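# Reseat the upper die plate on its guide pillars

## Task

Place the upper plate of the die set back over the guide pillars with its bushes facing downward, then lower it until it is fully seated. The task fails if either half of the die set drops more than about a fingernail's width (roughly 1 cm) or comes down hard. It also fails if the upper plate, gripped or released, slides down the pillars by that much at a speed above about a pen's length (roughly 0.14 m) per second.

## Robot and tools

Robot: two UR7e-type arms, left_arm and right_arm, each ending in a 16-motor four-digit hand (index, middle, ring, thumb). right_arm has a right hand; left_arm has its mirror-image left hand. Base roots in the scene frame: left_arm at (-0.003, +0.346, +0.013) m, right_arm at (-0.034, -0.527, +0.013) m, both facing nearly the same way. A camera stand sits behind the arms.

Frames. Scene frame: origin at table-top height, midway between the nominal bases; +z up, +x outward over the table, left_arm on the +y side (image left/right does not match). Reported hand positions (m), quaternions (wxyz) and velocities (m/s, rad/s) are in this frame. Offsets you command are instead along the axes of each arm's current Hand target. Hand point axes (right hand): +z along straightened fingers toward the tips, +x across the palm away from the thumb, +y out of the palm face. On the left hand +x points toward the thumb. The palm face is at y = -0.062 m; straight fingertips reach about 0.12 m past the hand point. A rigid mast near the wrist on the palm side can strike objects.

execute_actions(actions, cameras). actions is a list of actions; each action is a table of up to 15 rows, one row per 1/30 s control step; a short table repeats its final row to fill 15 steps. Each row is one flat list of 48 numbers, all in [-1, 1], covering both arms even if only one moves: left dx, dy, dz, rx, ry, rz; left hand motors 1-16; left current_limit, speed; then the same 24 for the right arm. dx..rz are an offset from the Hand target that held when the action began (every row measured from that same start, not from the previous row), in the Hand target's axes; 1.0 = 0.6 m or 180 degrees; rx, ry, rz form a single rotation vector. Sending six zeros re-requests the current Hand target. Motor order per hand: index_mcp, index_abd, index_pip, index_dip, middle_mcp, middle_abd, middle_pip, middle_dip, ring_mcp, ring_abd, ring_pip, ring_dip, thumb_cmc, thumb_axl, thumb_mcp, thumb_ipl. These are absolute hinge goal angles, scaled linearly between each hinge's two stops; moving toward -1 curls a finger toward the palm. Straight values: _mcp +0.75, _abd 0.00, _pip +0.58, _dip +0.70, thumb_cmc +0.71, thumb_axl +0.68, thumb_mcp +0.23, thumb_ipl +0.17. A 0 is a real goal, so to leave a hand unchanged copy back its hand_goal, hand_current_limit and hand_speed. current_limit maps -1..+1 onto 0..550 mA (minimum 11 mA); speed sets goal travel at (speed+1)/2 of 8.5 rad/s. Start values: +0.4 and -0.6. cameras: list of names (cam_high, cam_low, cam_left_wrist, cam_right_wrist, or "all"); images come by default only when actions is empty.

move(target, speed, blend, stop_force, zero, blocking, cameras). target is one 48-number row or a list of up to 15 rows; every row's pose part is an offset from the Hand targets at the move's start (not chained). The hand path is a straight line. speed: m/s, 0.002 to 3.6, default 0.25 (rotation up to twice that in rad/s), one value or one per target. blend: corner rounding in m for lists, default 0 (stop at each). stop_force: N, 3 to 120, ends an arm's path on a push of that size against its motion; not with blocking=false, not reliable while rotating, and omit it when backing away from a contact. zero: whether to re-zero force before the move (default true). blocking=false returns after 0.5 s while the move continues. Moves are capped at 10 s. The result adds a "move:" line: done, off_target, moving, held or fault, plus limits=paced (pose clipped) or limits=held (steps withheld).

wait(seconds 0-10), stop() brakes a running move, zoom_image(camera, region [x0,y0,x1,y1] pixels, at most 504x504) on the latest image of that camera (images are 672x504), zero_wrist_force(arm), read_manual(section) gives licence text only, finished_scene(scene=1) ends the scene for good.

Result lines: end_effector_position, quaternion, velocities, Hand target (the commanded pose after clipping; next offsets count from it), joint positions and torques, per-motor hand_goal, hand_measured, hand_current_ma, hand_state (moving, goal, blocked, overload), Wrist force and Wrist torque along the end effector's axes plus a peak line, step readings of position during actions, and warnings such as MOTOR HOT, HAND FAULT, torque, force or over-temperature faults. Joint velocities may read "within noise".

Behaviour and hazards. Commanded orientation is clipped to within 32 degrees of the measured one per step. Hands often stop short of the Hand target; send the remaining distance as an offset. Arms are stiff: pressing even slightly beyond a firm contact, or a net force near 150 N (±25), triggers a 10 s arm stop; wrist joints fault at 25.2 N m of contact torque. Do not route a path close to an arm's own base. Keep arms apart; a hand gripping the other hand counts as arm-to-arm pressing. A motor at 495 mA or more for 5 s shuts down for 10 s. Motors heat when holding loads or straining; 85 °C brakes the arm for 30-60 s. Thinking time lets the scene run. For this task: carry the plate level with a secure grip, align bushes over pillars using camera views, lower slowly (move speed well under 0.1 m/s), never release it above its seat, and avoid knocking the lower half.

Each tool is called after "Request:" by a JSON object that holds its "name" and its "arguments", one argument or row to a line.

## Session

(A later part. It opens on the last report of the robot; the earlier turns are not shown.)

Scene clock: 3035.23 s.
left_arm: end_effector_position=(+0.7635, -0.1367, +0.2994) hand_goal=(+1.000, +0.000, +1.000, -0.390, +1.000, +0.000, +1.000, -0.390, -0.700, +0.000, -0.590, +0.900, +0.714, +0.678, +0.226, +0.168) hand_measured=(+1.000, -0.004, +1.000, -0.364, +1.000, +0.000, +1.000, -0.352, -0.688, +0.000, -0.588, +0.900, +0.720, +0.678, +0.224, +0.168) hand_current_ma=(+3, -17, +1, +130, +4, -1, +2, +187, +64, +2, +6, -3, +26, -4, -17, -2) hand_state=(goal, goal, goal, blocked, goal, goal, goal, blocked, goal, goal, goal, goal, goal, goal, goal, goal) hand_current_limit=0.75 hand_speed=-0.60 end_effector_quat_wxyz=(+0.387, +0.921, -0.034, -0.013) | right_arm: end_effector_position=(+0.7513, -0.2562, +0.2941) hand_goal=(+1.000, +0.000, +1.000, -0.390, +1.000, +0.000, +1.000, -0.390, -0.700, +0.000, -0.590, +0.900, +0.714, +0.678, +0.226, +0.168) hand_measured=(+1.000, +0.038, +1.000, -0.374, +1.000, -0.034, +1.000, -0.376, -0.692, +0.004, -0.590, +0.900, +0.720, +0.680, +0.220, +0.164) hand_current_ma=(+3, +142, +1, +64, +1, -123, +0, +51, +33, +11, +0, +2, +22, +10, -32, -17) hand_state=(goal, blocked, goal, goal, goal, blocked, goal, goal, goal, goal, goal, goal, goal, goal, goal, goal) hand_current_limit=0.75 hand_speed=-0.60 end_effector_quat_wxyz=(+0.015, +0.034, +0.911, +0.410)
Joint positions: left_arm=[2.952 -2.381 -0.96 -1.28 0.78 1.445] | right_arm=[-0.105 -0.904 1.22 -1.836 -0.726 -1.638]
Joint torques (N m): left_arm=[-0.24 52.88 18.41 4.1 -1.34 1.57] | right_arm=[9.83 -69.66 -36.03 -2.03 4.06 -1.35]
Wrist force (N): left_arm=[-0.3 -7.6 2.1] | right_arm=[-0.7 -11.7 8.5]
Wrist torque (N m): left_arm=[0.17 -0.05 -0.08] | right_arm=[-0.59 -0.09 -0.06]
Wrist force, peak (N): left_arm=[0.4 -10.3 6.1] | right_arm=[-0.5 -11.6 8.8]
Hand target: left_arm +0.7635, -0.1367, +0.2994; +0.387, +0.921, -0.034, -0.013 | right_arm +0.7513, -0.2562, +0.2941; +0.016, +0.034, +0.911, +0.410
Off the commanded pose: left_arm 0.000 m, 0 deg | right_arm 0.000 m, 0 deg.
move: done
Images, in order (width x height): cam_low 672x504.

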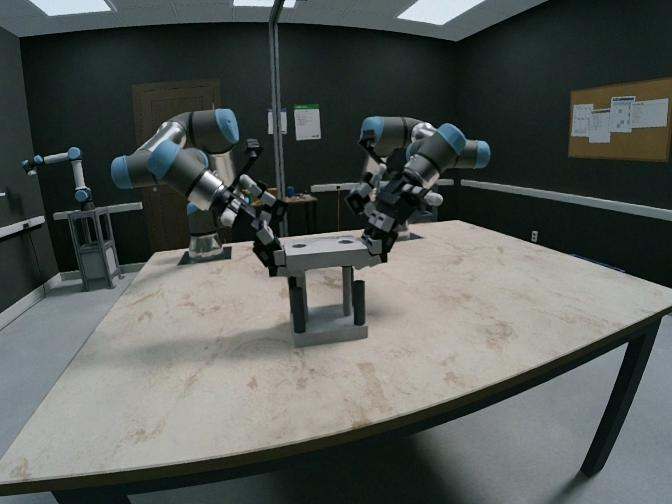

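Request:
{"name": "move", "arguments": {
  "target": [
    [0,0.000594,-0.000584,0,0,0,1,0,1,-0.391,1,0,1,-0.391,-0.70,0,-0.59,0.9,0.714,0.678,0.226,0.168,0.75,-0.6,0,-0.000375,0.000332,0,0,0,1,0,1,-0.391,1,0,1,-0.391,-0.70,0,-0.59,0.9,0.714,0.678,0.226,0.168,0.75,-0.6]
  ],
  "speed": 0.01,
  "cameras": ["cam_low"]
}}

Request:
{"name": "zoom_image", "arguments": {
  "camera": "cam_low",
  "region": [275, 235, 325, 285]
}}

Request:
{"name": "zoom_image", "arguments": {
  "camera": "cam_low",
  "region": [325, 235, 375, 285]
}}

Scene clock: 3062.97 s.
left_arm: end_effector_position=(+0.7635, -0.1367, +0.2999) hand_goal=(+1.000, +0.000, +1.000, -0.390, +1.000, +0.000, +1.000, -0.390, -0.700, +0.000, -0.590, +0.900, +0.714, +0.678, +0.226, +0.168) hand_measured=(+1.000, -0.004, +1.000, -0.364, +1.000, +0.000, +1.000, -0.352, -0.688, +0.000, -0.588, +0.900, +0.720, +0.678, +0.224, +0.168) hand_current_ma=(+3, -17, +1, +130, +4, -1, +2, +187, +64, +2, +6, -3, +26, -4, -17, -2) hand_state=(goal, goal, goal, blocked, goal, goal, goal, blocked, goal, goal, goal, goal, goal, goal, goal, goal) hand_current_limit=0.75 hand_speed=-0.60 end_effector_quat_wxyz=(+0.387, +0.921, -0.034, -0.013) | right_arm: end_effector_position=(+0.7513, -0.2562, +0.2939) hand_goal=(+1.000, +0.000, +1.000, -0.390, +1.000, +0.000, +1.000, -0.390, -0.700, +0.000, -0.590, +0.900, +0.714, +0.678, +0.226, +0.168) hand_measured=(+1.000, +0.038, +1.000, -0.374, +1.000, -0.034, +1.000, -0.376, -0.692, +0.004, -0.590, +0.900, +0.720, +0.680, +0.220, +0.164) hand_current_ma=(+2, +142, +1, +65, +1, -123, +0, +52, +33, +11, +0, +2, +22, +10, -32, -17) hand_state=(goal, blocked, goal, goal, goal, blocked, goal, goal, goal, goal, goal, goal, goal, goal, goal, goal) hand_current_limit=0.75 hand_speed=-0.60 end_effector_quat_wxyz=(+0.016, +0.034, +0.911, +0.410)
Joint positions: left_arm=[2.952 -2.381 -0.96 -1.282 0.78 1.445] | right_arm=[-0.105 -0.904 1.22 -1.837 -0.726 -1.638]
Joint torques (N m): left_arm=[-11.38 67.94 35.76 2.55 -1.49 -1.26] | right_arm=[-5.8 -51.75 -19.74 -5.24 4.03 -1.29]
Wrist force (N): left_arm=[0.3 -9.9 5.3] | right_arm=[0.0 -9.1 4.5]
Wrist torque (N m): left_arm=[0.00 -0.05 -0.02] | right_arm=[-0.27 -0.09 0.01]
Wrist force, peak (N): left_arm=[0.1 -10.1 5.0] | right_arm=[-0.7 -11.9 9.0]
Hand target: left_arm +0.7635, -0.1367, +0.2999; +0.387, +0.921, -0.034, -0.013 | right_arm +0.7513, -0.2562, +0.2938; +0.016, +0.034, +0.911, +0.410
Off the commanded pose: left_arm 0.000 m, 0 deg | right_arm 0.000 m, 0 deg.
move: done
Images, in order (width x height): cam_low 672x504.

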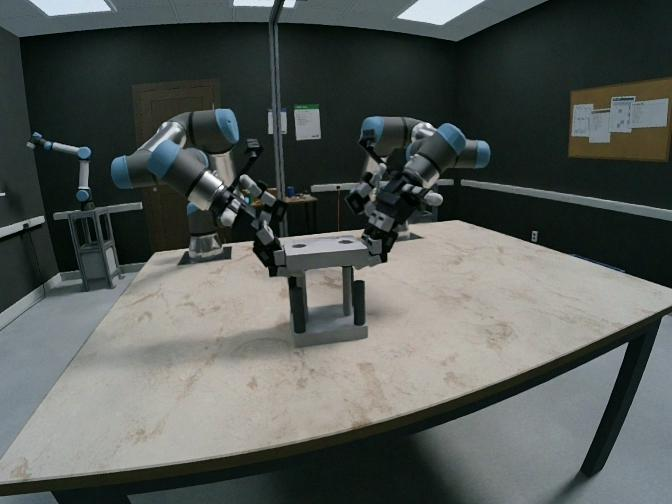

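Scaled by 10.080.

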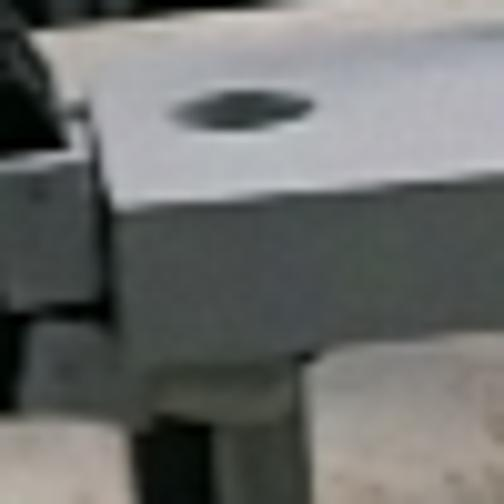

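Scaled by 10.080.

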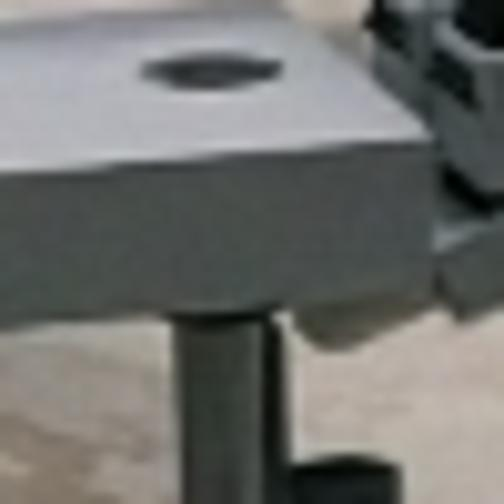

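Request:
{"name": "move", "arguments": {
  "target": [
    [0,-0.001782,0.001752,0,0,0,1,0,1,-0.391,1,0,1,-0.391,-0.70,0,-0.59,0.9,0.714,0.678,0.226,0.168,0.75,-0.6,0,-0.001872,0.001657,0,0,0,1,0,1,-0.391,1,0,1,-0.391,-0.70,0,-0.59,0.9,0.714,0.678,0.226,0.168,0.75,-0.6]
  ],
  "speed": 0.01,
  "cameras": ["cam_low"]
}}

Request:
{"name": "zoom_image", "arguments": {
  "camera": "cam_low",
  "region": [275, 235, 325, 285]
}}

Request:
{"name": "zoom_image", "arguments": {
  "camera": "cam_low",
  "region": [325, 235, 375, 285]
}}

Scene clock: 3072.63 s.
left_arm: end_effector_position=(+0.7635, -0.1367, +0.2984) hand_goal=(+1.000, +0.000, +1.000, -0.390, +1.000, +0.000, +1.000, -0.390, -0.700, +0.000, -0.590, +0.900, +0.714, +0.678, +0.226, +0.168) hand_measured=(+1.000, -0.004, +1.000, -0.364, +1.000, +0.000, +1.000, -0.352, -0.688, +0.000, -0.588, +0.900, +0.720, +0.678, +0.224, +0.168) hand_current_ma=(+3, -20, +1, +130, +4, -3, +2, +187, +64, +2, +6, -3, +26, -4, -17, -2) hand_state=(goal, goal, goal, blocked, goal, goal, goal, blocked, goal, goal, goal, goal, goal, goal, goal, goal) hand_current_limit=0.75 hand_speed=-0.60 end_effector_quat_wxyz=(+0.387, +0.921, -0.034, -0.013) | right_arm: end_effector_position=(+0.7513, -0.2562, +0.2923) hand_goal=(+1.000, +0.000, +1.000, -0.390, +1.000, +0.000, +1.000, -0.390, -0.700, +0.000, -0.590, +0.900, +0.714, +0.678, +0.226, +0.168) hand_measured=(+1.000, +0.038, +1.000, -0.374, +1.000, -0.034, +1.000, -0.376, -0.692, +0.004, -0.590, +0.900, +0.720, +0.680, +0.220, +0.164) hand_current_ma=(+2, +142, +1, +65, +1, -123, +0, +51, +33, +11, +0, +2, +22, +10, -32, -17) hand_state=(goal, blocked, goal, goal, goal, blocked, goal, goal, goal, goal, goal, goal, goal, goal, goal, goal) hand_current_limit=0.75 hand_speed=-0.60 end_effector_quat_wxyz=(+0.016, +0.034, +0.911, +0.410)
Joint positions: left_arm=[2.952 -2.381 -0.962 -1.278 0.78 1.445] | right_arm=[-0.105 -0.903 1.222 -1.84 -0.726 -1.638]
Joint torques (N m): left_arm=[-13.33 53.26 17.27 4.53 -1.63 -1.16] | right_arm=[-6.93 -49.78 -20.94 -5.03 3.99 -1.44]
Wrist force (N): left_arm=[0.3 -7.7 3.2] | right_arm=[-0.2 -9.7 1.6]
Wrist torque (N m): left_arm=[0.07 -0.03 -0.02] | right_arm=[-0.02 -0.10 0.01]
Wrist force, peak (N): left_arm=[0.4 -10.6 5.5] | right_arm=[-1.1 -11.0 2.2]
Hand target: left_arm +0.7635, -0.1367, +0.2984; +0.387, +0.921, -0.034, -0.013 | right_arm +0.7513, -0.2562, +0.2923; +0.016, +0.034, +0.911, +0.410
Off the commanded pose: left_arm 0.000 m, 0 deg | right_arm 0.000 m, 0 deg.
move: done
Images, in order (width x height): cam_low 672x504.

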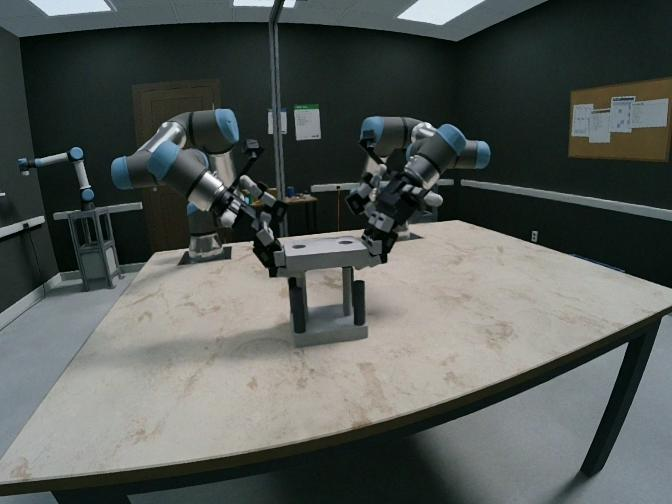

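Scaled by 10.080.

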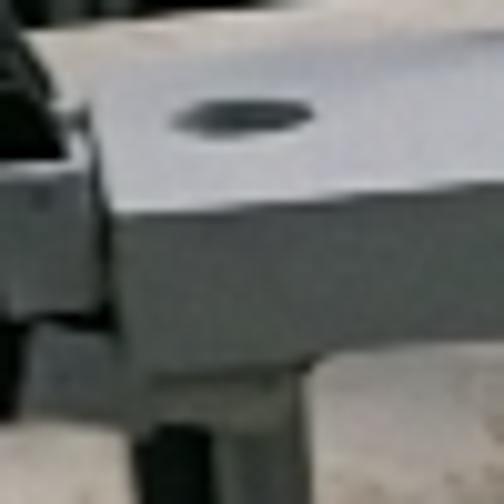

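Scaled by 10.080.

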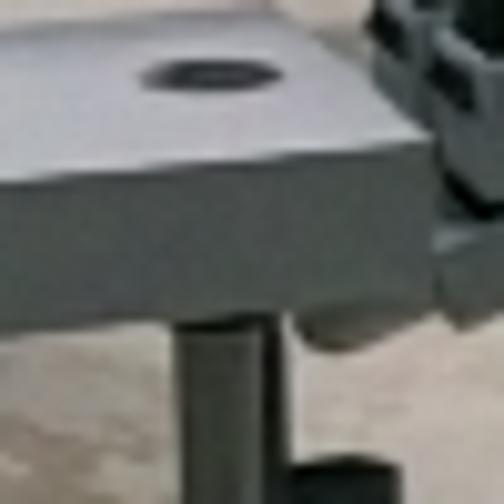

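Request:
{"name": "move", "arguments": {
  "target": [
    [0,-0.001188,0.001168,0,0,0,1,0,1,-0.391,1,0,1,-0.391,-0.70,0,-0.59,0.9,0.714,0.678,0.226,0.168,0.75,-0.6,0,-0.001414,0.000918,0,0,0,1,0,1,-0.391,1,0,1,-0.391,-0.70,0,-0.59,0.9,0.714,0.678,0.226,0.168,0.75,-0.6]
  ],
  "speed": 0.01,
  "cameras": ["cam_low"]
}}

Request:
{"name": "zoom_image", "arguments": {
  "camera": "cam_low",
  "region": [275, 235, 325, 285]
}}

Request:
{"name": "zoom_image", "arguments": {
  "camera": "cam_low",
  "region": [325, 235, 375, 285]
}}

Scene clock: 3086.67 s.
left_arm: end_effector_position=(+0.7635, -0.1367, +0.2974) hand_goal=(+1.000, +0.000, +1.000, -0.390, +1.000, +0.000, +1.000, -0.390, -0.700, +0.000, -0.590, +0.900, +0.714, +0.678, +0.226, +0.168) hand_measured=(+1.000, -0.004, +1.000, -0.364, +1.000, +0.000, +1.000, -0.352, -0.688, +0.000, -0.588, +0.900, +0.720, +0.678, +0.224, +0.168) hand_current_ma=(+3, -20, +1, +130, +4, -3, +2, +186, +64, +2, +6, -3, +26, -4, -17, -2) hand_state=(goal, goal, goal, blocked, goal, goal, goal, blocked, goal, goal, goal, goal, goal, goal, goal, goal) hand_current_limit=0.75 hand_speed=-0.60 end_effector_quat_wxyz=(+0.387, +0.921, -0.034, -0.013) | right_arm: end_effector_position=(+0.7513, -0.2564, +0.2913) hand_goal=(+1.000, +0.000, +1.000, -0.390, +1.000, +0.000, +1.000, -0.390, -0.700, +0.000, -0.590, +0.900, +0.714, +0.678, +0.226, +0.168) hand_measured=(+1.000, +0.038, +1.000, -0.374, +1.000, -0.034, +1.000, -0.378, -0.692, +0.004, -0.590, +0.900, +0.720, +0.680, +0.220, +0.164) hand_current_ma=(+2, +142, +1, +65, +1, -123, +0, +50, +33, +11, +0, +2, +22, +10, -32, -17) hand_state=(goal, blocked, goal, goal, goal, blocked, goal, goal, goal, goal, goal, goal, goal, goal, goal, goal) hand_current_limit=0.75 hand_speed=-0.60 end_effector_quat_wxyz=(+0.016, +0.034, +0.911, +0.410)
Joint positions: left_arm=[2.952 -2.382 -0.964 -1.276 0.78 1.445] | right_arm=[-0.106 -0.902 1.223 -1.842 -0.726 -1.638]
Joint torques (N m): left_arm=[-13.49 53.16 16.76 4.66 -2 -1.28] | right_arm=[-7.65 -51.3 -19.97 -4.46 3.41 -1.34]
Wrist force (N): left_arm=[0.5 -7.1 2.5] | right_arm=[-0.9 -7.7 2.8]
Wrist torque (N m): left_arm=[0.10 -0.06 0.00] | right_arm=[-0.21 -0.14 0.00]
Wrist force, peak (N): left_arm=[0.3 -8.2 3.5] | right_arm=[-0.6 -10.0 1.8]
Hand target: left_arm +0.7635, -0.1367, +0.2974; +0.387, +0.921, -0.034, -0.013 | right_arm +0.7513, -0.2564, +0.2913; +0.016, +0.034, +0.911, +0.410
Off the commanded pose: left_arm 0.000 m, 0 deg | right_arm 0.000 m, 0 deg.
move: done
Images, in order (width x height): cam_low 672x504.

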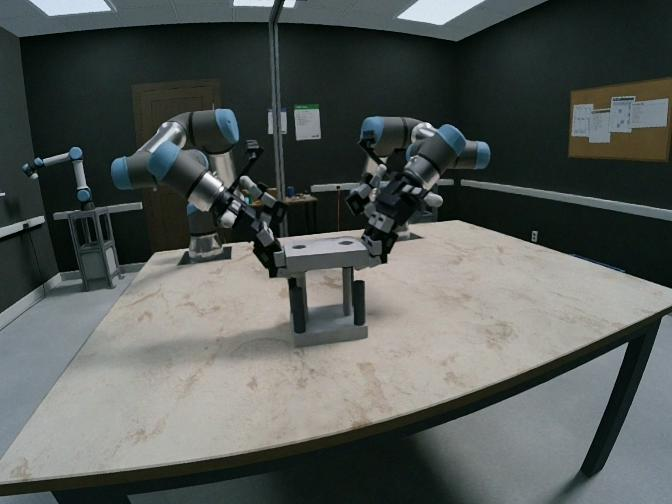

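Scaled by 10.080.

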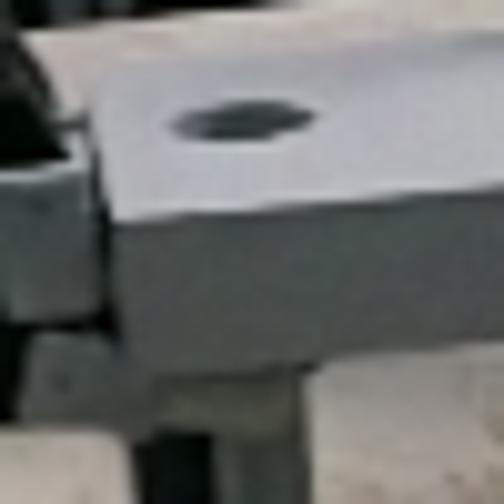

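Scaled by 10.080.

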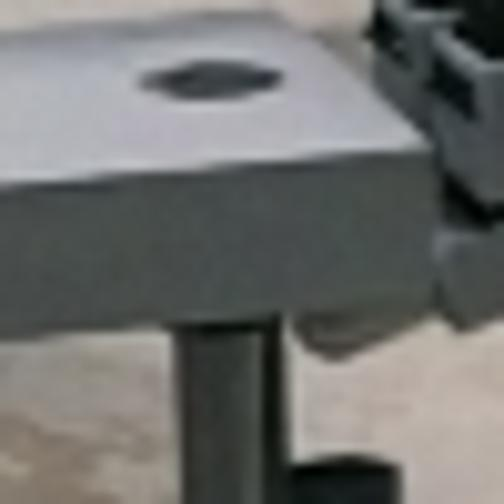

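Request:
{"name": "move", "arguments": {
  "target": [
    [0.00233,-0.001188,0.001168,0,-0.001947,-0.00198,1,0,1,-0.391,1,0,1,-0.391,-0.70,0,-0.59,0.9,0.714,0.678,0.226,0.168,0.75,-0.6,-0.00233,-0.001248,0.001105,0,0.001842,0.00208,1,0,1,-0.391,1,0,1,-0.391,-0.70,0,-0.59,0.9,0.714,0.678,0.226,0.168,0.75,-0.6]
  ],
  "speed": 0.01,
  "cameras": ["cam_low"]
}}

Request:
{"name": "zoom_image", "arguments": {
  "camera": "cam_low",
  "region": [275, 235, 325, 285]
}}

Request:
{"name": "zoom_image", "arguments": {
  "camera": "cam_low",
  "region": [325, 235, 375, 285]
}}

Scene clock: 3120.00 s.
left_arm: end_effector_position=(+0.7649, -0.1369, +0.2964) hand_goal=(+1.000, +0.000, +1.000, -0.390, +1.000, +0.000, +1.000, -0.390, -0.700, +0.000, -0.590, +0.900, +0.714, +0.678, +0.226, +0.168) hand_measured=(+1.000, -0.006, +1.000, -0.376, +1.000, -0.004, +1.000, -0.362, -0.688, +0.000, -0.588, +0.900, +0.720, +0.678, +0.224, +0.168) hand_current_ma=(+2, -22, +1, +64, +4, -13, +2, +132, +64, +2, +6, -3, +26, -4, -17, -2) hand_state=(goal, goal, goal, goal, goal, goal, goal, blocked, goal, goal, goal, goal, goal, goal, goal, goal) hand_current_limit=0.75 hand_speed=-0.60 end_effector_quat_wxyz=(+0.387, +0.922, -0.032, -0.018) | right_arm: end_effector_position=(+0.7527, -0.2565, +0.2903) hand_goal=(+1.000, +0.000, +1.000, -0.390, +1.000, +0.000, +1.000, -0.390, -0.700, +0.000, -0.590, +0.900, +0.714, +0.678, +0.226, +0.168) hand_measured=(+1.000, +0.038, +1.000, -0.382, +1.000, -0.036, +1.000, -0.378, -0.692, +0.004, -0.590, +0.900, +0.720, +0.680, +0.220, +0.164) hand_current_ma=(+2, +138, +1, +32, +1, -132, +0, +42, +33, +11, +0, +2, +22, +10, -32, -17) hand_state=(goal, blocked, goal, goal, goal, blocked, goal, goal, goal, goal, goal, goal, goal, goal, goal, goal) hand_current_limit=0.75 hand_speed=-0.60 end_effector_quat_wxyz=(+0.012, +0.036, +0.911, +0.410)
Joint positions: left_arm=[2.952 -2.388 -0.952 -1.29 0.779 1.446] | right_arm=[-0.106 -0.897 1.214 -1.829 -0.727 -1.638]
Joint torques (N m): left_arm=[12.85 57.36 22.4 4.15 -4.61 1.93] | right_arm=[7.9 -52.55 -22 -3.53 1.03 0.72]
Wrist force (N): left_arm=[-0.5 -5.1 1.0] | right_arm=[2.9 -4.5 -1.6]
Wrist torque (N m): left_arm=[0.14 -0.11 -0.11] | right_arm=[0.17 0.00 0.25]
Wrist force, peak (N): left_arm=[0.0 -7.8 3.3] | right_arm=[0.2 -8.4 3.4]
Hand target: left_arm +0.7649, -0.1368, +0.2964; +0.387, +0.922, -0.032, -0.017 | right_arm +0.7526, -0.2565, +0.2903; +0.012, +0.036, +0.911, +0.410
Off the commanded pose: left_arm 0.000 m, 0 deg | right_arm 0.000 m, 0 deg.
move: done
Images, in order (width x height): cam_low 672x504.

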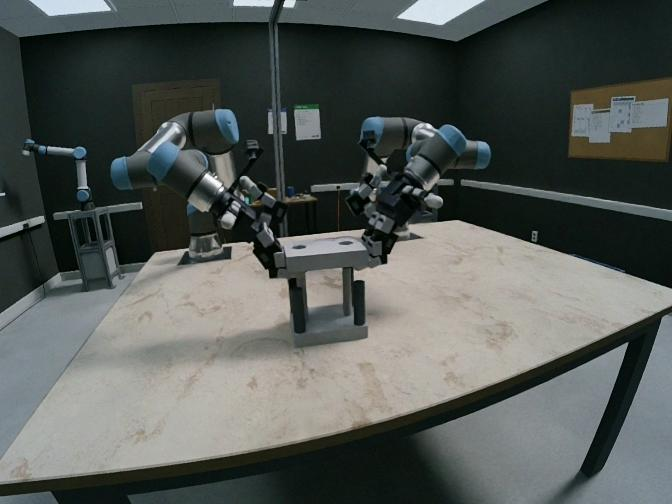

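Scaled by 10.080.

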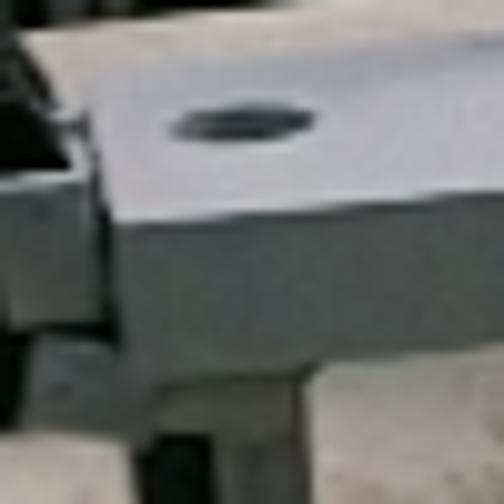

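Scaled by 10.080.

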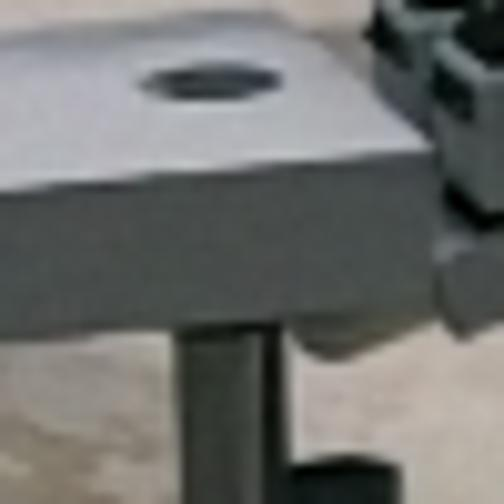

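Request:
{"name": "move", "arguments": {
  "target": [
    [-0.0037,0,0,0,0.003894,0.00396,1,0,1,-0.391,1,0,1,-0.391,-0.70,0,-0.59,0.9,0.714,0.678,0.226,0.168,0.75,-0.6,0.0042,0,0,0,-0.003684,-0.00416,1,0,1,-0.391,1,0,1,-0.391,-0.70,0,-0.59,0.9,0.714,0.678,0.226,0.168,0.75,-0.6]
  ],
  "speed": 0.01,
  "cameras": ["cam_low"]
}}

Request:
{"name": "zoom_image", "arguments": {
  "camera": "cam_low",
  "region": [275, 235, 325, 285]
}}

Request:
{"name": "zoom_image", "arguments": {
  "camera": "cam_low",
  "region": [325, 235, 375, 285]
}}

Scene clock: 3142.53 s.
left_arm: end_effector_position=(+0.7626, -0.1366, +0.2964) hand_goal=(+1.000, +0.000, +1.000, -0.390, +1.000, +0.000, +1.000, -0.390, -0.700, +0.000, -0.590, +0.900, +0.714, +0.678, +0.226, +0.168) hand_measured=(+1.000, -0.006, +1.000, -0.370, +1.000, -0.004, +1.000, -0.362, -0.688, +0.000, -0.588, +0.900, +0.720, +0.678, +0.224, +0.168) hand_current_ma=(+1, -23, +1, +99, +4, -17, +2, +132, +64, +2, +6, -3, +26, -4, -17, -2) hand_state=(goal, goal, goal, blocked, goal, goal, goal, blocked, goal, goal, goal, goal, goal, goal, goal, goal) hand_current_limit=0.75 hand_speed=-0.60 end_effector_quat_wxyz=(+0.387, +0.921, -0.035, -0.009) | right_arm: end_effector_position=(+0.7501, -0.2563, +0.2903) hand_goal=(+1.000, +0.000, +1.000, -0.390, +1.000, +0.000, +1.000, -0.390, -0.700, +0.000, -0.590, +0.900, +0.714, +0.678, +0.226, +0.168) hand_measured=(+1.000, +0.038, +1.000, -0.374, +1.000, -0.036, +1.000, -0.382, -0.692, +0.004, -0.590, +0.900, +0.720, +0.680, +0.220, +0.164) hand_current_ma=(+2, +138, +1, +65, +1, -132, +0, +33, +33, +11, +0, +2, +22, +10, -32, -17) hand_state=(goal, blocked, goal, goal, goal, blocked, goal, goal, goal, goal, goal, goal, goal, goal, goal, goal) hand_current_limit=0.75 hand_speed=-0.60 end_effector_quat_wxyz=(+0.020, +0.032, +0.911, +0.410)
Joint positions: left_arm=[2.952 -2.379 -0.975 -1.259 0.781 1.445] | right_arm=[-0.106 -0.905 1.234 -1.858 -0.726 -1.638]
Joint torques (N m): left_arm=[-12.09 59.91 28.42 2.55 -1.08 -1.62] | right_arm=[-8.87 -62.6 -29.42 -2.68 5.24 -1.12]
Wrist force (N): left_arm=[-0.2 -7.5 4.8] | right_arm=[-3.2 -10.5 5.6]
Wrist torque (N m): left_arm=[-0.08 -0.11 -0.10] | right_arm=[-0.36 -0.09 -0.04]
Wrist force, peak (N): left_arm=[-0.8 -7.0 6.6] | right_arm=[-3.7 -10.7 5.4]
Hand target: left_arm +0.7627, -0.1366, +0.2964; +0.387, +0.921, -0.035, -0.009 | right_arm +0.7501, -0.2563, +0.2903; +0.019, +0.032, +0.911, +0.410
Off the commanded pose: left_arm 0.000 m, 0 deg | right_arm 0.000 m, 0 deg.
move: done
Images, in order (width x height): cam_low 672x504.

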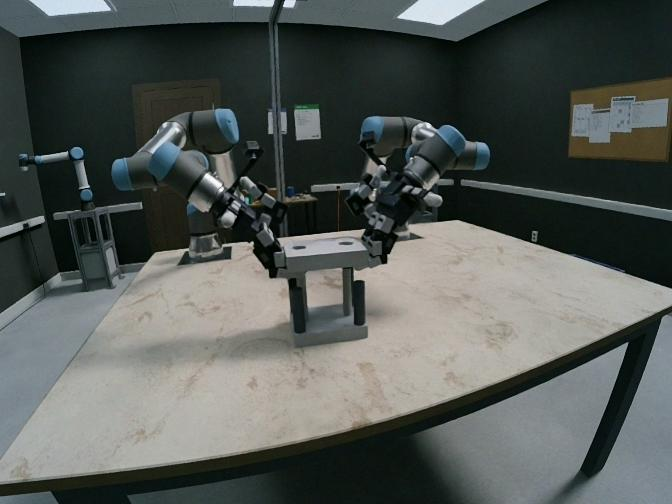

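Scaled by 10.080.

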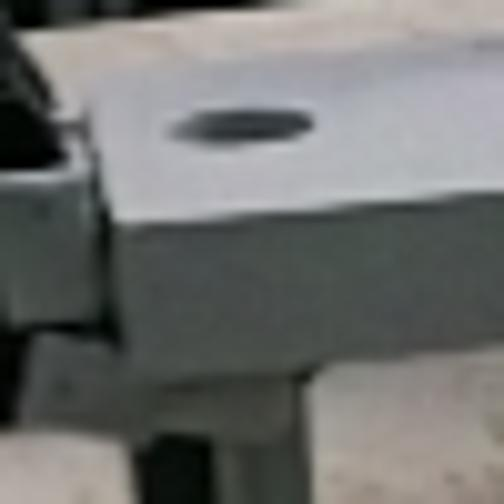

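Scaled by 10.080.

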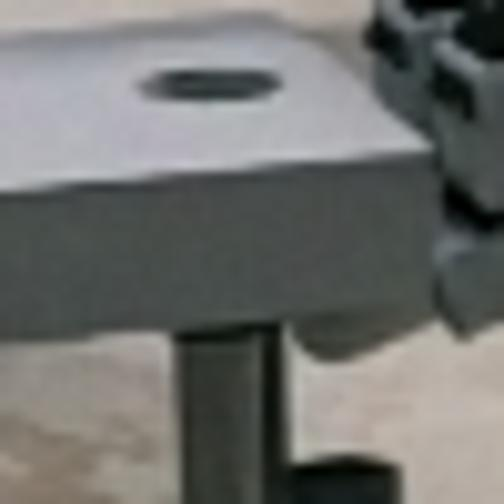

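Request:
{"name": "move", "arguments": {
  "target": [
    [-0.001,-0.001188,0.001168,0,0.001168,0.001188,1,0,1,-0.391,1,0,1,-0.391,-0.70,0,-0.59,0.9,0.714,0.678,0.226,0.168,0.75,-0.6,-0.00033,-0.001498,0.001326,0,-0.001105,-0.001248,1,0,1,-0.391,1,0,1,-0.391,-0.70,0,-0.59,0.9,0.714,0.678,0.226,0.168,0.75,-0.6]
  ],
  "speed": 0.01,
  "cameras": ["cam_low"]
}}

Request:
{"name": "zoom_image", "arguments": {
  "camera": "cam_low",
  "region": [275, 235, 325, 285]
}}

Request:
{"name": "zoom_image", "arguments": {
  "camera": "cam_low",
  "region": [325, 235, 375, 285]
}}

Scene clock: 3162.10 s.
left_arm: end_effector_position=(+0.7621, -0.1366, +0.2954) hand_goal=(+1.000, +0.000, +1.000, -0.390, +1.000, +0.000, +1.000, -0.390, -0.700, +0.000, -0.590, +0.900, +0.714, +0.678, +0.226, +0.168) hand_measured=(+1.000, -0.006, +1.000, -0.368, +1.000, -0.004, +1.000, -0.366, -0.688, +0.000, -0.588, +0.900, +0.720, +0.678, +0.224, +0.168) hand_current_ma=(+1, -26, +1, +104, +3, -19, +2, +116, +64, +2, +6, -3, +26, -4, -17, -2) hand_state=(goal, goal, goal, blocked, goal, goal, goal, blocked, goal, goal, goal, goal, goal, goal, goal, goal) hand_current_limit=0.75 hand_speed=-0.60 end_effector_quat_wxyz=(+0.387, +0.921, -0.036, -0.007) | right_arm: end_effector_position=(+0.7503, -0.2563, +0.2891) hand_goal=(+1.000, +0.000, +1.000, -0.390, +1.000, +0.000, +1.000, -0.390, -0.700, +0.000, -0.590, +0.900, +0.714, +0.678, +0.226, +0.168) hand_measured=(+1.000, +0.028, +1.000, -0.372, +1.000, -0.044, +1.000, -0.388, -0.692, +0.004, -0.590, +0.900, +0.720, +0.680, +0.220, +0.164) hand_current_ma=(+2, +99, +1, +69, +1, -165, +0, +8, +33, +11, +0, +2, +22, +10, -32, -17) hand_state=(goal, blocked, goal, goal, goal, blocked, goal, goal, goal, goal, goal, goal, goal, goal, goal, goal) hand_current_limit=0.75 hand_speed=-0.60 end_effector_quat_wxyz=(+0.022, +0.031, +0.911, +0.410)
Joint positions: left_arm=[2.951 -2.377 -0.982 -1.248 0.781 1.445] | right_arm=[-0.106 -0.904 1.238 -1.867 -0.726 -1.638]
Joint torques (N m): left_arm=[-12.83 62.6 21.51 3.63 -0.61 -1.74] | right_arm=[-6.92 -51.45 -20.72 -4.39 5.03 -1.45]
Wrist force (N): left_arm=[-0.3 -5.9 2.9] | right_arm=[2.8 -8.5 0.3]
Wrist torque (N m): left_arm=[0.04 -0.15 -0.13] | right_arm=[0.14 0.17 0.54]
Wrist force, peak (N): left_arm=[-0.3 -8.4 5.4] | right_arm=[-2.7 -11.4 6.7]
Hand target: left_arm +0.7621, -0.1366, +0.2954; +0.387, +0.921, -0.036, -0.007 | right_arm +0.7503, -0.2563, +0.2891; +0.022, +0.031, +0.911, +0.410
Off the commanded pose: left_arm 0.000 m, 0 deg | right_arm 0.000 m, 0 deg.
move: done
Images, in order (width x height): cam_low 672x504.

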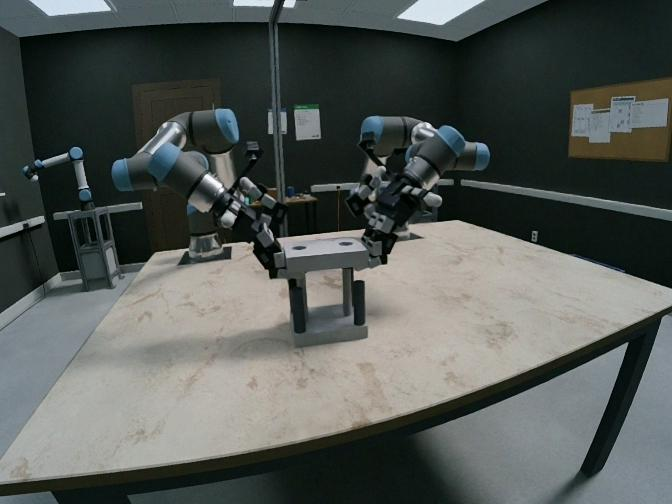

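Scaled by 10.080.

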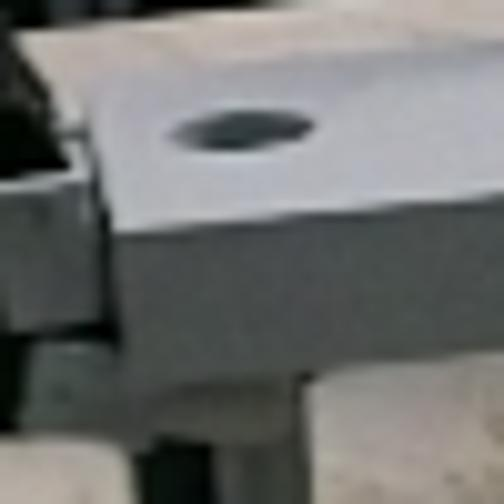

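Scaled by 10.080.

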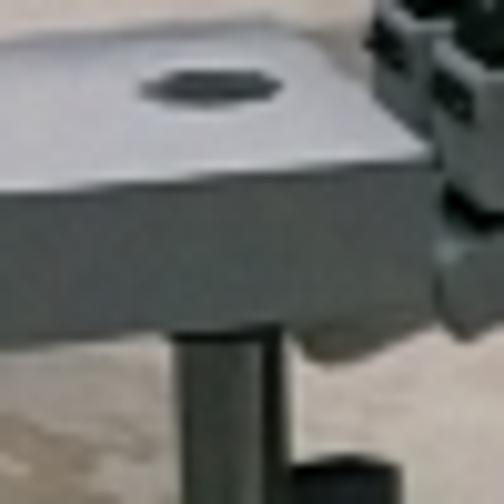

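Request:
{"name": "move", "arguments": {
  "target": [
    [0.00283,-0.000594,0.000584,0,-0.003115,-0.003169,1,0,1,-0.391,1,0,1,-0.391,-0.70,0,-0.59,0.9,0.714,0.678,0.226,0.168,0.75,-0.6,-0.00137,-0.000624,0.000553,0,0.002946,0.003329,1,0,1,-0.391,1,0,1,-0.391,-0.70,0,-0.59,0.9,0.714,0.678,0.226,0.168,0.75,-0.6],
    [0.00071,-0.001188,0.001168,0,-0.000779,-0.000792,1,0,1,-0.391,1,0,1,-0.391,-0.70,0,-0.59,0.9,0.714,0.678,0.226,0.168,0.75,-0.6,0,-0.001248,0.001105,0,0.000737,0.000832,1,0,1,-0.391,1,0,1,-0.391,-0.70,0,-0.59,0.9,0.714,0.678,0.226,0.168,0.75,-0.6],
    [0.00283,-0.001782,0.001752,0,-0.003115,-0.003169,1,0,1,-0.391,1,0,1,-0.391,-0.70,0,-0.59,0.9,0.714,0.678,0.226,0.168,0.75,-0.6,-0.00137,-0.001872,0.001658,0,0.002946,0.003329,1,0,1,-0.391,1,0,1,-0.391,-0.70,0,-0.59,0.9,0.714,0.678,0.226,0.168,0.75,-0.6],
    [0.00177,-0.001782,0.001752,0,-0.001947,-0.00198,1,0,1,-0.391,1,0,1,-0.391,-0.70,0,-0.59,0.9,0.714,0.678,0.226,0.168,0.75,-0.6,-0.00067,-0.001872,0.001658,0,0.001842,0.00208,1,0,1,-0.391,1,0,1,-0.391,-0.70,0,-0.59,0.9,0.714,0.678,0.226,0.168,0.75,-0.6]
  ],
  "speed": 0.015,
  "cameras": ["cam_low"]
}}

Request:
{"name": "zoom_image", "arguments": {
  "camera": "cam_low",
  "region": [275, 235, 325, 285]
}}

Request:
{"name": "zoom_image", "arguments": {
  "camera": "cam_low",
  "region": [325, 235, 375, 285]
}}

Scene clock: 3210.70 s.
left_arm: end_effector_position=(+0.7632, -0.1366, +0.2939) hand_goal=(+1.000, +0.000, +1.000, -0.390, +1.000, +0.000, +1.000, -0.390, -0.700, +0.000, -0.590, +0.900, +0.714, +0.678, +0.226, +0.168) hand_measured=(+1.000, -0.006, +1.000, -0.368, +1.000, -0.004, +1.000, -0.364, -0.688, +0.000, -0.588, +0.900, +0.720, +0.678, +0.224, +0.168) hand_current_ma=(+1, -25, +1, +104, +3, -18, +2, +132, +64, +2, +6, -3, +26, -4, -17, -2) hand_state=(goal, goal, goal, blocked, goal, goal, goal, blocked, goal, goal, goal, goal, goal, goal, goal, goal) hand_current_limit=0.75 hand_speed=-0.60 end_effector_quat_wxyz=(+0.387, +0.921, -0.035, -0.011) | right_arm: end_effector_position=(+0.7507, -0.2563, +0.2876) hand_goal=(+1.000, +0.000, +1.000, -0.390, +1.000, +0.000, +1.000, -0.390, -0.700, +0.000, -0.590, +0.900, +0.714, +0.678, +0.226, +0.168) hand_measured=(+1.000, +0.038, +1.000, -0.372, +1.000, -0.036, +1.000, -0.382, -0.692, +0.004, -0.590, +0.900, +0.720, +0.680, +0.220, +0.164) hand_current_ma=(+2, +136, +1, +69, +1, -129, +0, +26, +33, +11, +0, +2, +22, +10, -32, -17) hand_state=(goal, blocked, goal, goal, goal, blocked, goal, goal, goal, goal, goal, goal, goal, goal, goal, goal) hand_current_limit=0.75 hand_speed=-0.60 end_effector_quat_wxyz=(+0.018, +0.033, +0.911, +0.410)
Joint positions: left_arm=[2.952 -2.382 -0.974 -1.26 0.781 1.445] | right_arm=[-0.106 -0.901 1.233 -1.858 -0.726 -1.638]
Joint torques (N m): left_arm=[-9.46 62.23 32.4 2.55 -1.04 0.55] | right_arm=[8.15 -66.22 -30.68 -3.14 5.51 -1.5]
Wrist force (N): left_arm=[-0.4 -8.5 6.7] | right_arm=[-0.3 -10.6 5.4]
Wrist torque (N m): left_arm=[-0.24 -0.08 -0.08] | right_arm=[-0.31 0.11 0.16]
Wrist force, peak (N): left_arm=[-0.2 -9.4 6.1] | right_arm=[-0.3 -10.6 5.4]
Hand target: left_arm +0.7632, -0.1367, +0.2939; +0.387, +0.921, -0.035, -0.011 | right_arm +0.7508, -0.2563, +0.2876; +0.018, +0.033, +0.911, +0.410
Off the commanded pose: left_arm 0.000 m, 0 deg | right_arm 0.000 m, 0 deg.
move: done
Images, in order (width x height): cam_low 672x504.

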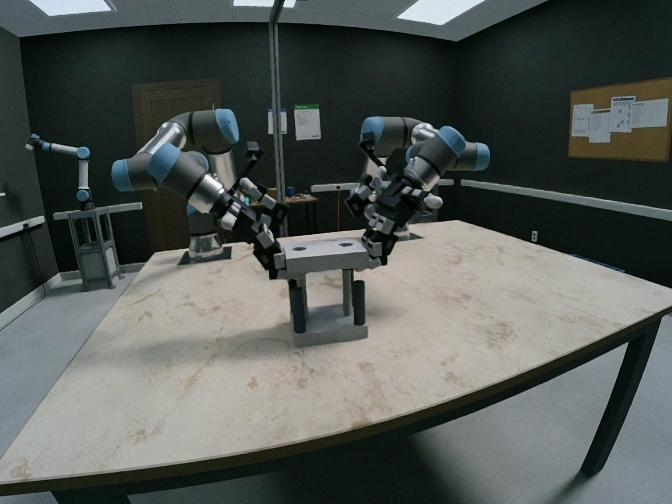

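Scaled by 10.080.

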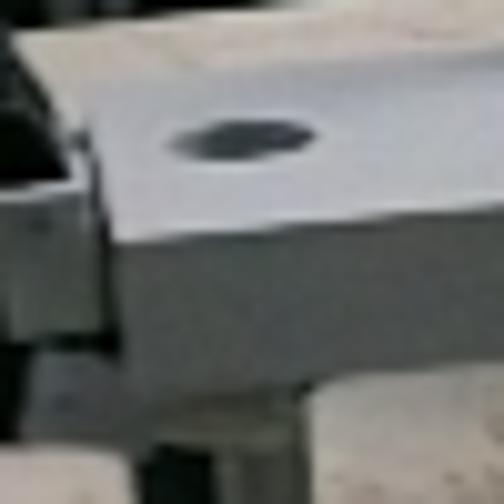

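Scaled by 10.080.

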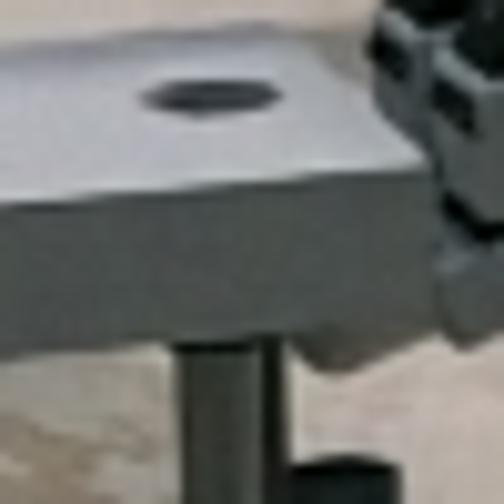

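Request:
{"name": "move", "arguments": {
  "target": [
    [0.00106,-0.000951,0.000935,0,-0.001168,-0.001188,1,0,1,-0.391,1,0,1,-0.391,-0.70,0,-0.59,0.9,0.714,0.678,0.226,0.168,0.75,-0.6,-0.0007,-0.000999,0.000884,0,0.001105,0.001248,1,0,1,-0.391,1,0,1,-0.391,-0.70,0,-0.59,0.9,0.714,0.678,0.226,0.168,0.75,-0.6],
    [-0.00106,-0.001901,0.001869,0,0.001168,0.001188,1,0,1,-0.391,1,0,1,-0.391,-0.70,0,-0.59,0.9,0.714,0.678,0.226,0.168,0.75,-0.6,0.0007,-0.001997,0.001768,0,-0.001105,-0.001248,1,0,1,-0.391,1,0,1,-0.391,-0.70,0,-0.59,0.9,0.714,0.678,0.226,0.168,0.75,-0.6],
    [0.00106,-0.002852,0.002804,0,-0.001168,-0.001188,1,0,1,-0.391,1,0,1,-0.391,-0.70,0,-0.59,0.9,0.714,0.678,0.226,0.168,0.75,-0.6,-0.0007,-0.002996,0.002652,0,0.001105,0.001248,1,0,1,-0.391,1,0,1,-0.391,-0.70,0,-0.59,0.9,0.714,0.678,0.226,0.168,0.75,-0.6],
    [-0.00106,-0.003803,0.003739,0,0.001168,0.001188,1,0,1,-0.391,1,0,1,-0.391,-0.70,0,-0.59,0.9,0.714,0.678,0.226,0.168,0.75,-0.6,0.0007,-0.003995,0.003536,0,-0.001105,-0.001248,1,0,1,-0.391,1,0,1,-0.391,-0.70,0,-0.59,0.9,0.714,0.678,0.226,0.168,0.75,-0.6],
    [0.00106,-0.004753,0.004673,0,-0.001168,-0.001188,1,0,1,-0.391,1,0,1,-0.391,-0.70,0,-0.59,0.9,0.714,0.678,0.226,0.168,0.75,-0.6,-0.0007,-0.004993,0.00442,0,0.001105,0.001248,1,0,1,-0.391,1,0,1,-0.391,-0.70,0,-0.59,0.9,0.714,0.678,0.226,0.168,0.75,-0.6],
    [0,-0.004753,0.004673,0,0,0,1,0,1,-0.391,1,0,1,-0.391,-0.70,0,-0.59,0.9,0.714,0.678,0.226,0.168,0.75,-0.6,0,-0.004993,0.00442,0,0,0,1,0,1,-0.391,1,0,1,-0.391,-0.70,0,-0.59,0.9,0.714,0.678,0.226,0.168,0.75,-0.6]
  ],
  "speed": 0.015,
  "cameras": ["cam_low"]
}}

Request:
{"name": "zoom_image", "arguments": {
  "camera": "cam_low",
  "region": [275, 235, 325, 285]
}}

Request:
{"name": "zoom_image", "arguments": {
  "camera": "cam_low",
  "region": [325, 235, 375, 285]
}}

Scene clock: 3249.53 s.
left_arm: end_effector_position=(+0.7632, -0.1367, +0.2899) hand_goal=(+1.000, +0.000, +1.000, -0.390, +1.000, +0.000, +1.000, -0.390, -0.700, +0.000, -0.590, +0.900, +0.714, +0.678, +0.226, +0.168) hand_measured=(+1.000, -0.006, +1.000, -0.368, +1.000, -0.004, +1.000, -0.364, -0.688, +0.000, -0.588, +0.900, +0.720, +0.678, +0.224, +0.168) hand_current_ma=(+1, -24, +1, +109, +3, -17, +2, +132, +64, +2, +6, -3, +26, -4, -17, -2) hand_state=(goal, goal, goal, blocked, goal, goal, goal, blocked, goal, goal, goal, goal, goal, goal, goal, goal) hand_current_limit=0.75 hand_speed=-0.60 end_effector_quat_wxyz=(+0.387, +0.921, -0.035, -0.011) | right_arm: end_effector_position=(+0.7508, -0.2563, +0.2836) hand_goal=(+1.000, +0.000, +1.000, -0.390, +1.000, +0.000, +1.000, -0.390, -0.700, +0.000, -0.590, +0.900, +0.714, +0.678, +0.226, +0.168) hand_measured=(+1.000, +0.038, +1.000, -0.372, +1.000, -0.036, +1.000, -0.382, -0.692, +0.004, -0.590, +0.900, +0.720, +0.680, +0.220, +0.164) hand_current_ma=(+2, +136, +1, +71, +1, -129, +0, +27, +33, +11, +0, +2, +22, +10, -32, -17) hand_state=(goal, blocked, goal, goal, goal, blocked, goal, goal, goal, goal, goal, goal, goal, goal, goal, goal) hand_current_limit=0.75 hand_speed=-0.60 end_effector_quat_wxyz=(+0.018, +0.033, +0.911, +0.410)
Joint positions: left_arm=[2.952 -2.385 -0.98 -1.252 0.781 1.445] | right_arm=[-0.106 -0.898 1.238 -1.866 -0.726 -1.638]
Joint torques (N m): left_arm=[1.82 62.18 31.76 2.35 -1.17 -0.59] | right_arm=[-0.64 -66.6 -30.95 -3.12 5.13 -1.95]
Wrist force (N): left_arm=[-0.2 -8.9 5.9] | right_arm=[0.0 -10.4 5.4]
Wrist torque (N m): left_arm=[-0.16 -0.08 -0.06] | right_arm=[-0.31 0.10 0.20]
Wrist force, peak (N): left_arm=[-0.1 -9.1 7.4] | right_arm=[-0.2 -12.8 7.3]
Hand target: left_arm +0.7632, -0.1367, +0.2899; +0.387, +0.921, -0.035, -0.011 | right_arm +0.7508, -0.2563, +0.2836; +0.018, +0.033, +0.911, +0.410
Off the commanded pose: left_arm 0.000 m, 0 deg | right_arm 0.000 m, 0 deg.
move: done
Images, in order (width x height): cam_low 672x504.

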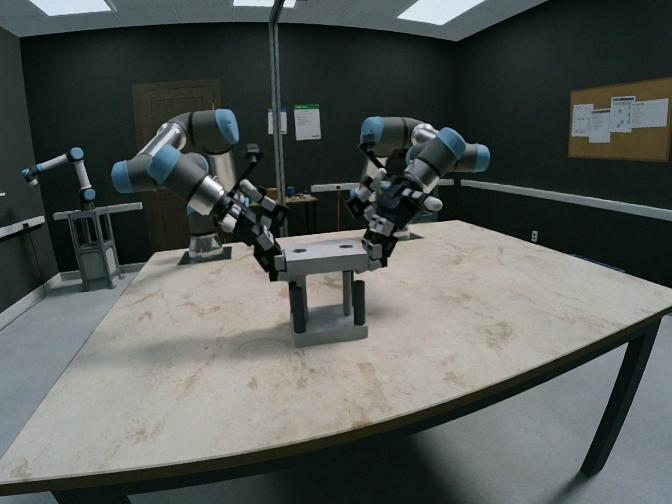

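Scaled by 10.080.

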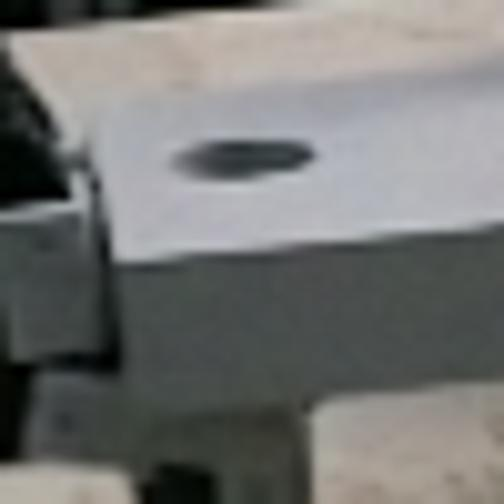

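Scaled by 10.080.

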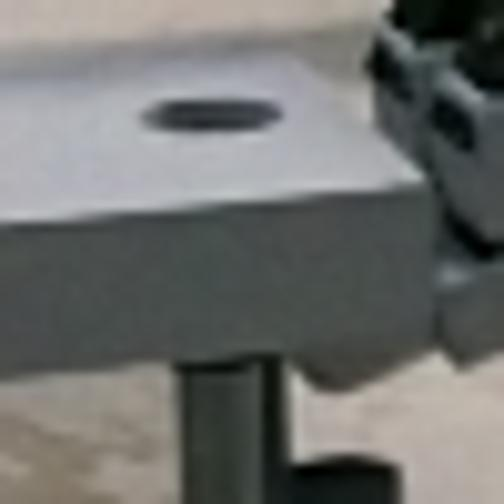

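Request:
{"name": "move", "arguments": {
  "target": [
    [0.00106,-0.00198,0.001947,0,-0.001168,-0.001188,1,0,1,-0.391,1,0,1,-0.391,-0.7,0,-0.59,0.9,0.714,0.678,0.226,0.168,0.75,-0.6,-0.0007,-0.00208,0.001842,0,0.001105,0.001248,1,0,1,-0.391,1,0,1,-0.391,-0.7,0,-0.59,0.9,0.714,0.678,0.226,0.168,0.75,-0.6],
    [-0.00106,-0.003961,0.003894,0,0.001168,0.001188,1,0,1,-0.391,1,0,1,-0.391,-0.7,0,-0.59,0.9,0.714,0.678,0.226,0.168,0.75,-0.6,0.0007,-0.004161,0.003683,0,-0.001105,-0.001248,1,0,1,-0.391,1,0,1,-0.391,-0.7,0,-0.59,0.9,0.714,0.678,0.226,0.168,0.75,-0.6],
    [0.00106,-0.005941,0.005841,0,-0.001168,-0.001188,1,0,1,-0.391,1,0,1,-0.391,-0.7,0,-0.59,0.9,0.714,0.678,0.226,0.168,0.75,-0.6,-0.0007,-0.006241,0.005525,0,0.001105,0.001248,1,0,1,-0.391,1,0,1,-0.391,-0.7,0,-0.59,0.9,0.714,0.678,0.226,0.168,0.75,-0.6],
    [0,-0.005941,0.005841,0,0,0,1,0,1,-0.391,1,0,1,-0.391,-0.7,0,-0.59,0.9,0.714,0.678,0.226,0.168,0.75,-0.6,0,-0.006241,0.005525,0,0,0,1,0,1,-0.391,1,0,1,-0.391,-0.7,0,-0.59,0.9,0.714,0.678,0.226,0.168,0.75,-0.6]
  ],
  "speed": 0.015,
  "cameras": ["cam_low"]
}}

Request:
{"name": "zoom_image", "arguments": {
  "camera": "cam_low",
  "region": [260, 190, 420, 310]
}}

Scene clock: 3288.63 s.
left_arm: end_effector_position=(+0.7632, -0.1366, +0.2849) hand_goal=(+1.000, +0.000, +1.000, -0.390, +1.000, +0.000, +1.000, -0.390, -0.700, +0.000, -0.590, +0.900, +0.714, +0.678, +0.226, +0.168) hand_measured=(+1.000, -0.006, +1.000, -0.368, +1.000, -0.004, +1.000, -0.364, -0.688, +0.000, -0.588, +0.900, +0.720, +0.678, +0.224, +0.168) hand_current_ma=(+1, -26, +1, +110, +3, -19, +2, +132, +64, +2, +6, -3, +26, -4, -17, -2) hand_state=(goal, goal, goal, blocked, goal, goal, goal, blocked, goal, goal, goal, goal, goal, goal, goal, goal) hand_current_limit=0.75 hand_speed=-0.60 end_effector_quat_wxyz=(+0.387, +0.921, -0.035, -0.011) | right_arm: end_effector_position=(+0.7508, -0.2563, +0.2786) hand_goal=(+1.000, +0.000, +1.000, -0.390, +1.000, +0.000, +1.000, -0.390, -0.700, +0.000, -0.590, +0.900, +0.714, +0.678, +0.226, +0.168) hand_measured=(+1.000, +0.036, +1.000, -0.372, +1.000, -0.036, +1.000, -0.382, -0.692, +0.004, -0.590, +0.900, +0.720, +0.680, +0.220, +0.164) hand_current_ma=(+2, +134, +1, +71, +1, -130, +0, +28, +33, +11, +0, +2, +22, +10, -32, -17) hand_state=(goal, blocked, goal, goal, goal, blocked, goal, goal, goal, goal, goal, goal, goal, goal, goal, goal) hand_current_limit=0.75 hand_speed=-0.60 end_effector_quat_wxyz=(+0.018, +0.033, +0.911, +0.410)
Joint positions: left_arm=[2.952 -2.388 -0.987 -1.241 0.781 1.445] | right_arm=[-0.106 -0.894 1.244 -1.877 -0.726 -1.638]
Joint torques (N m): left_arm=[-6.94 62.34 32.8 2.41 -0.99 0.65] | right_arm=[5.18 -65.55 -29.3 -3.06 5.11 -1.53]
Wrist force (N): left_arm=[-0.3 -8.4 6.3] | right_arm=[0.0 -10.5 5.1]
Wrist torque (N m): left_arm=[-0.19 -0.08 -0.07] | right_arm=[-0.28 0.12 0.20]
Wrist force, peak (N): left_arm=[-0.1 -9.4 7.2] | right_arm=[0.1 -12.2 7.0]
Hand target: left_arm +0.7632, -0.1367, +0.2849; +0.387, +0.921, -0.035, -0.011 | right_arm +0.7508, -0.2563, +0.2786; +0.018, +0.033, +0.911, +0.410
Off the commanded pose: left_arm 0.000 m, 0 deg | right_arm 0.000 m, 0 deg.
move: done
Images, in order (width x height): cam_low 672x504.

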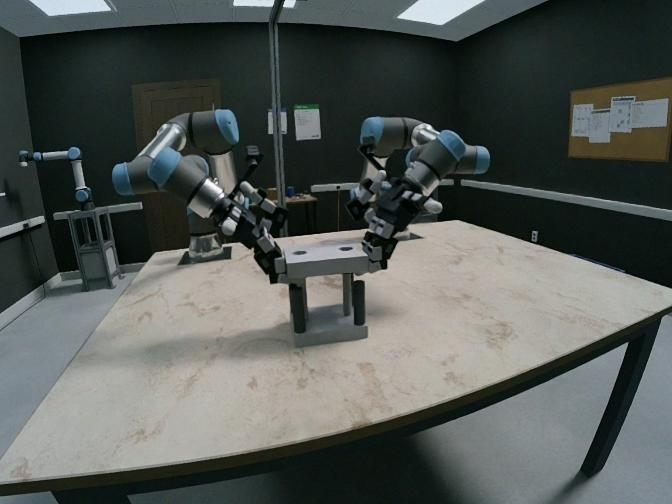

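Scaled by 3.150.

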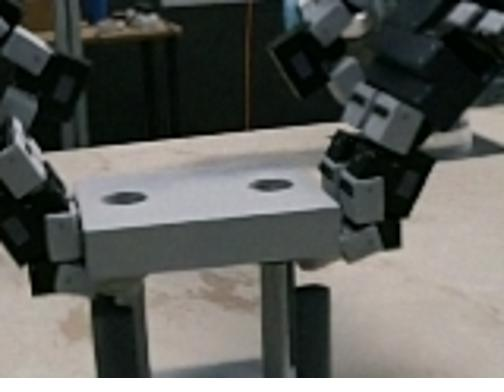

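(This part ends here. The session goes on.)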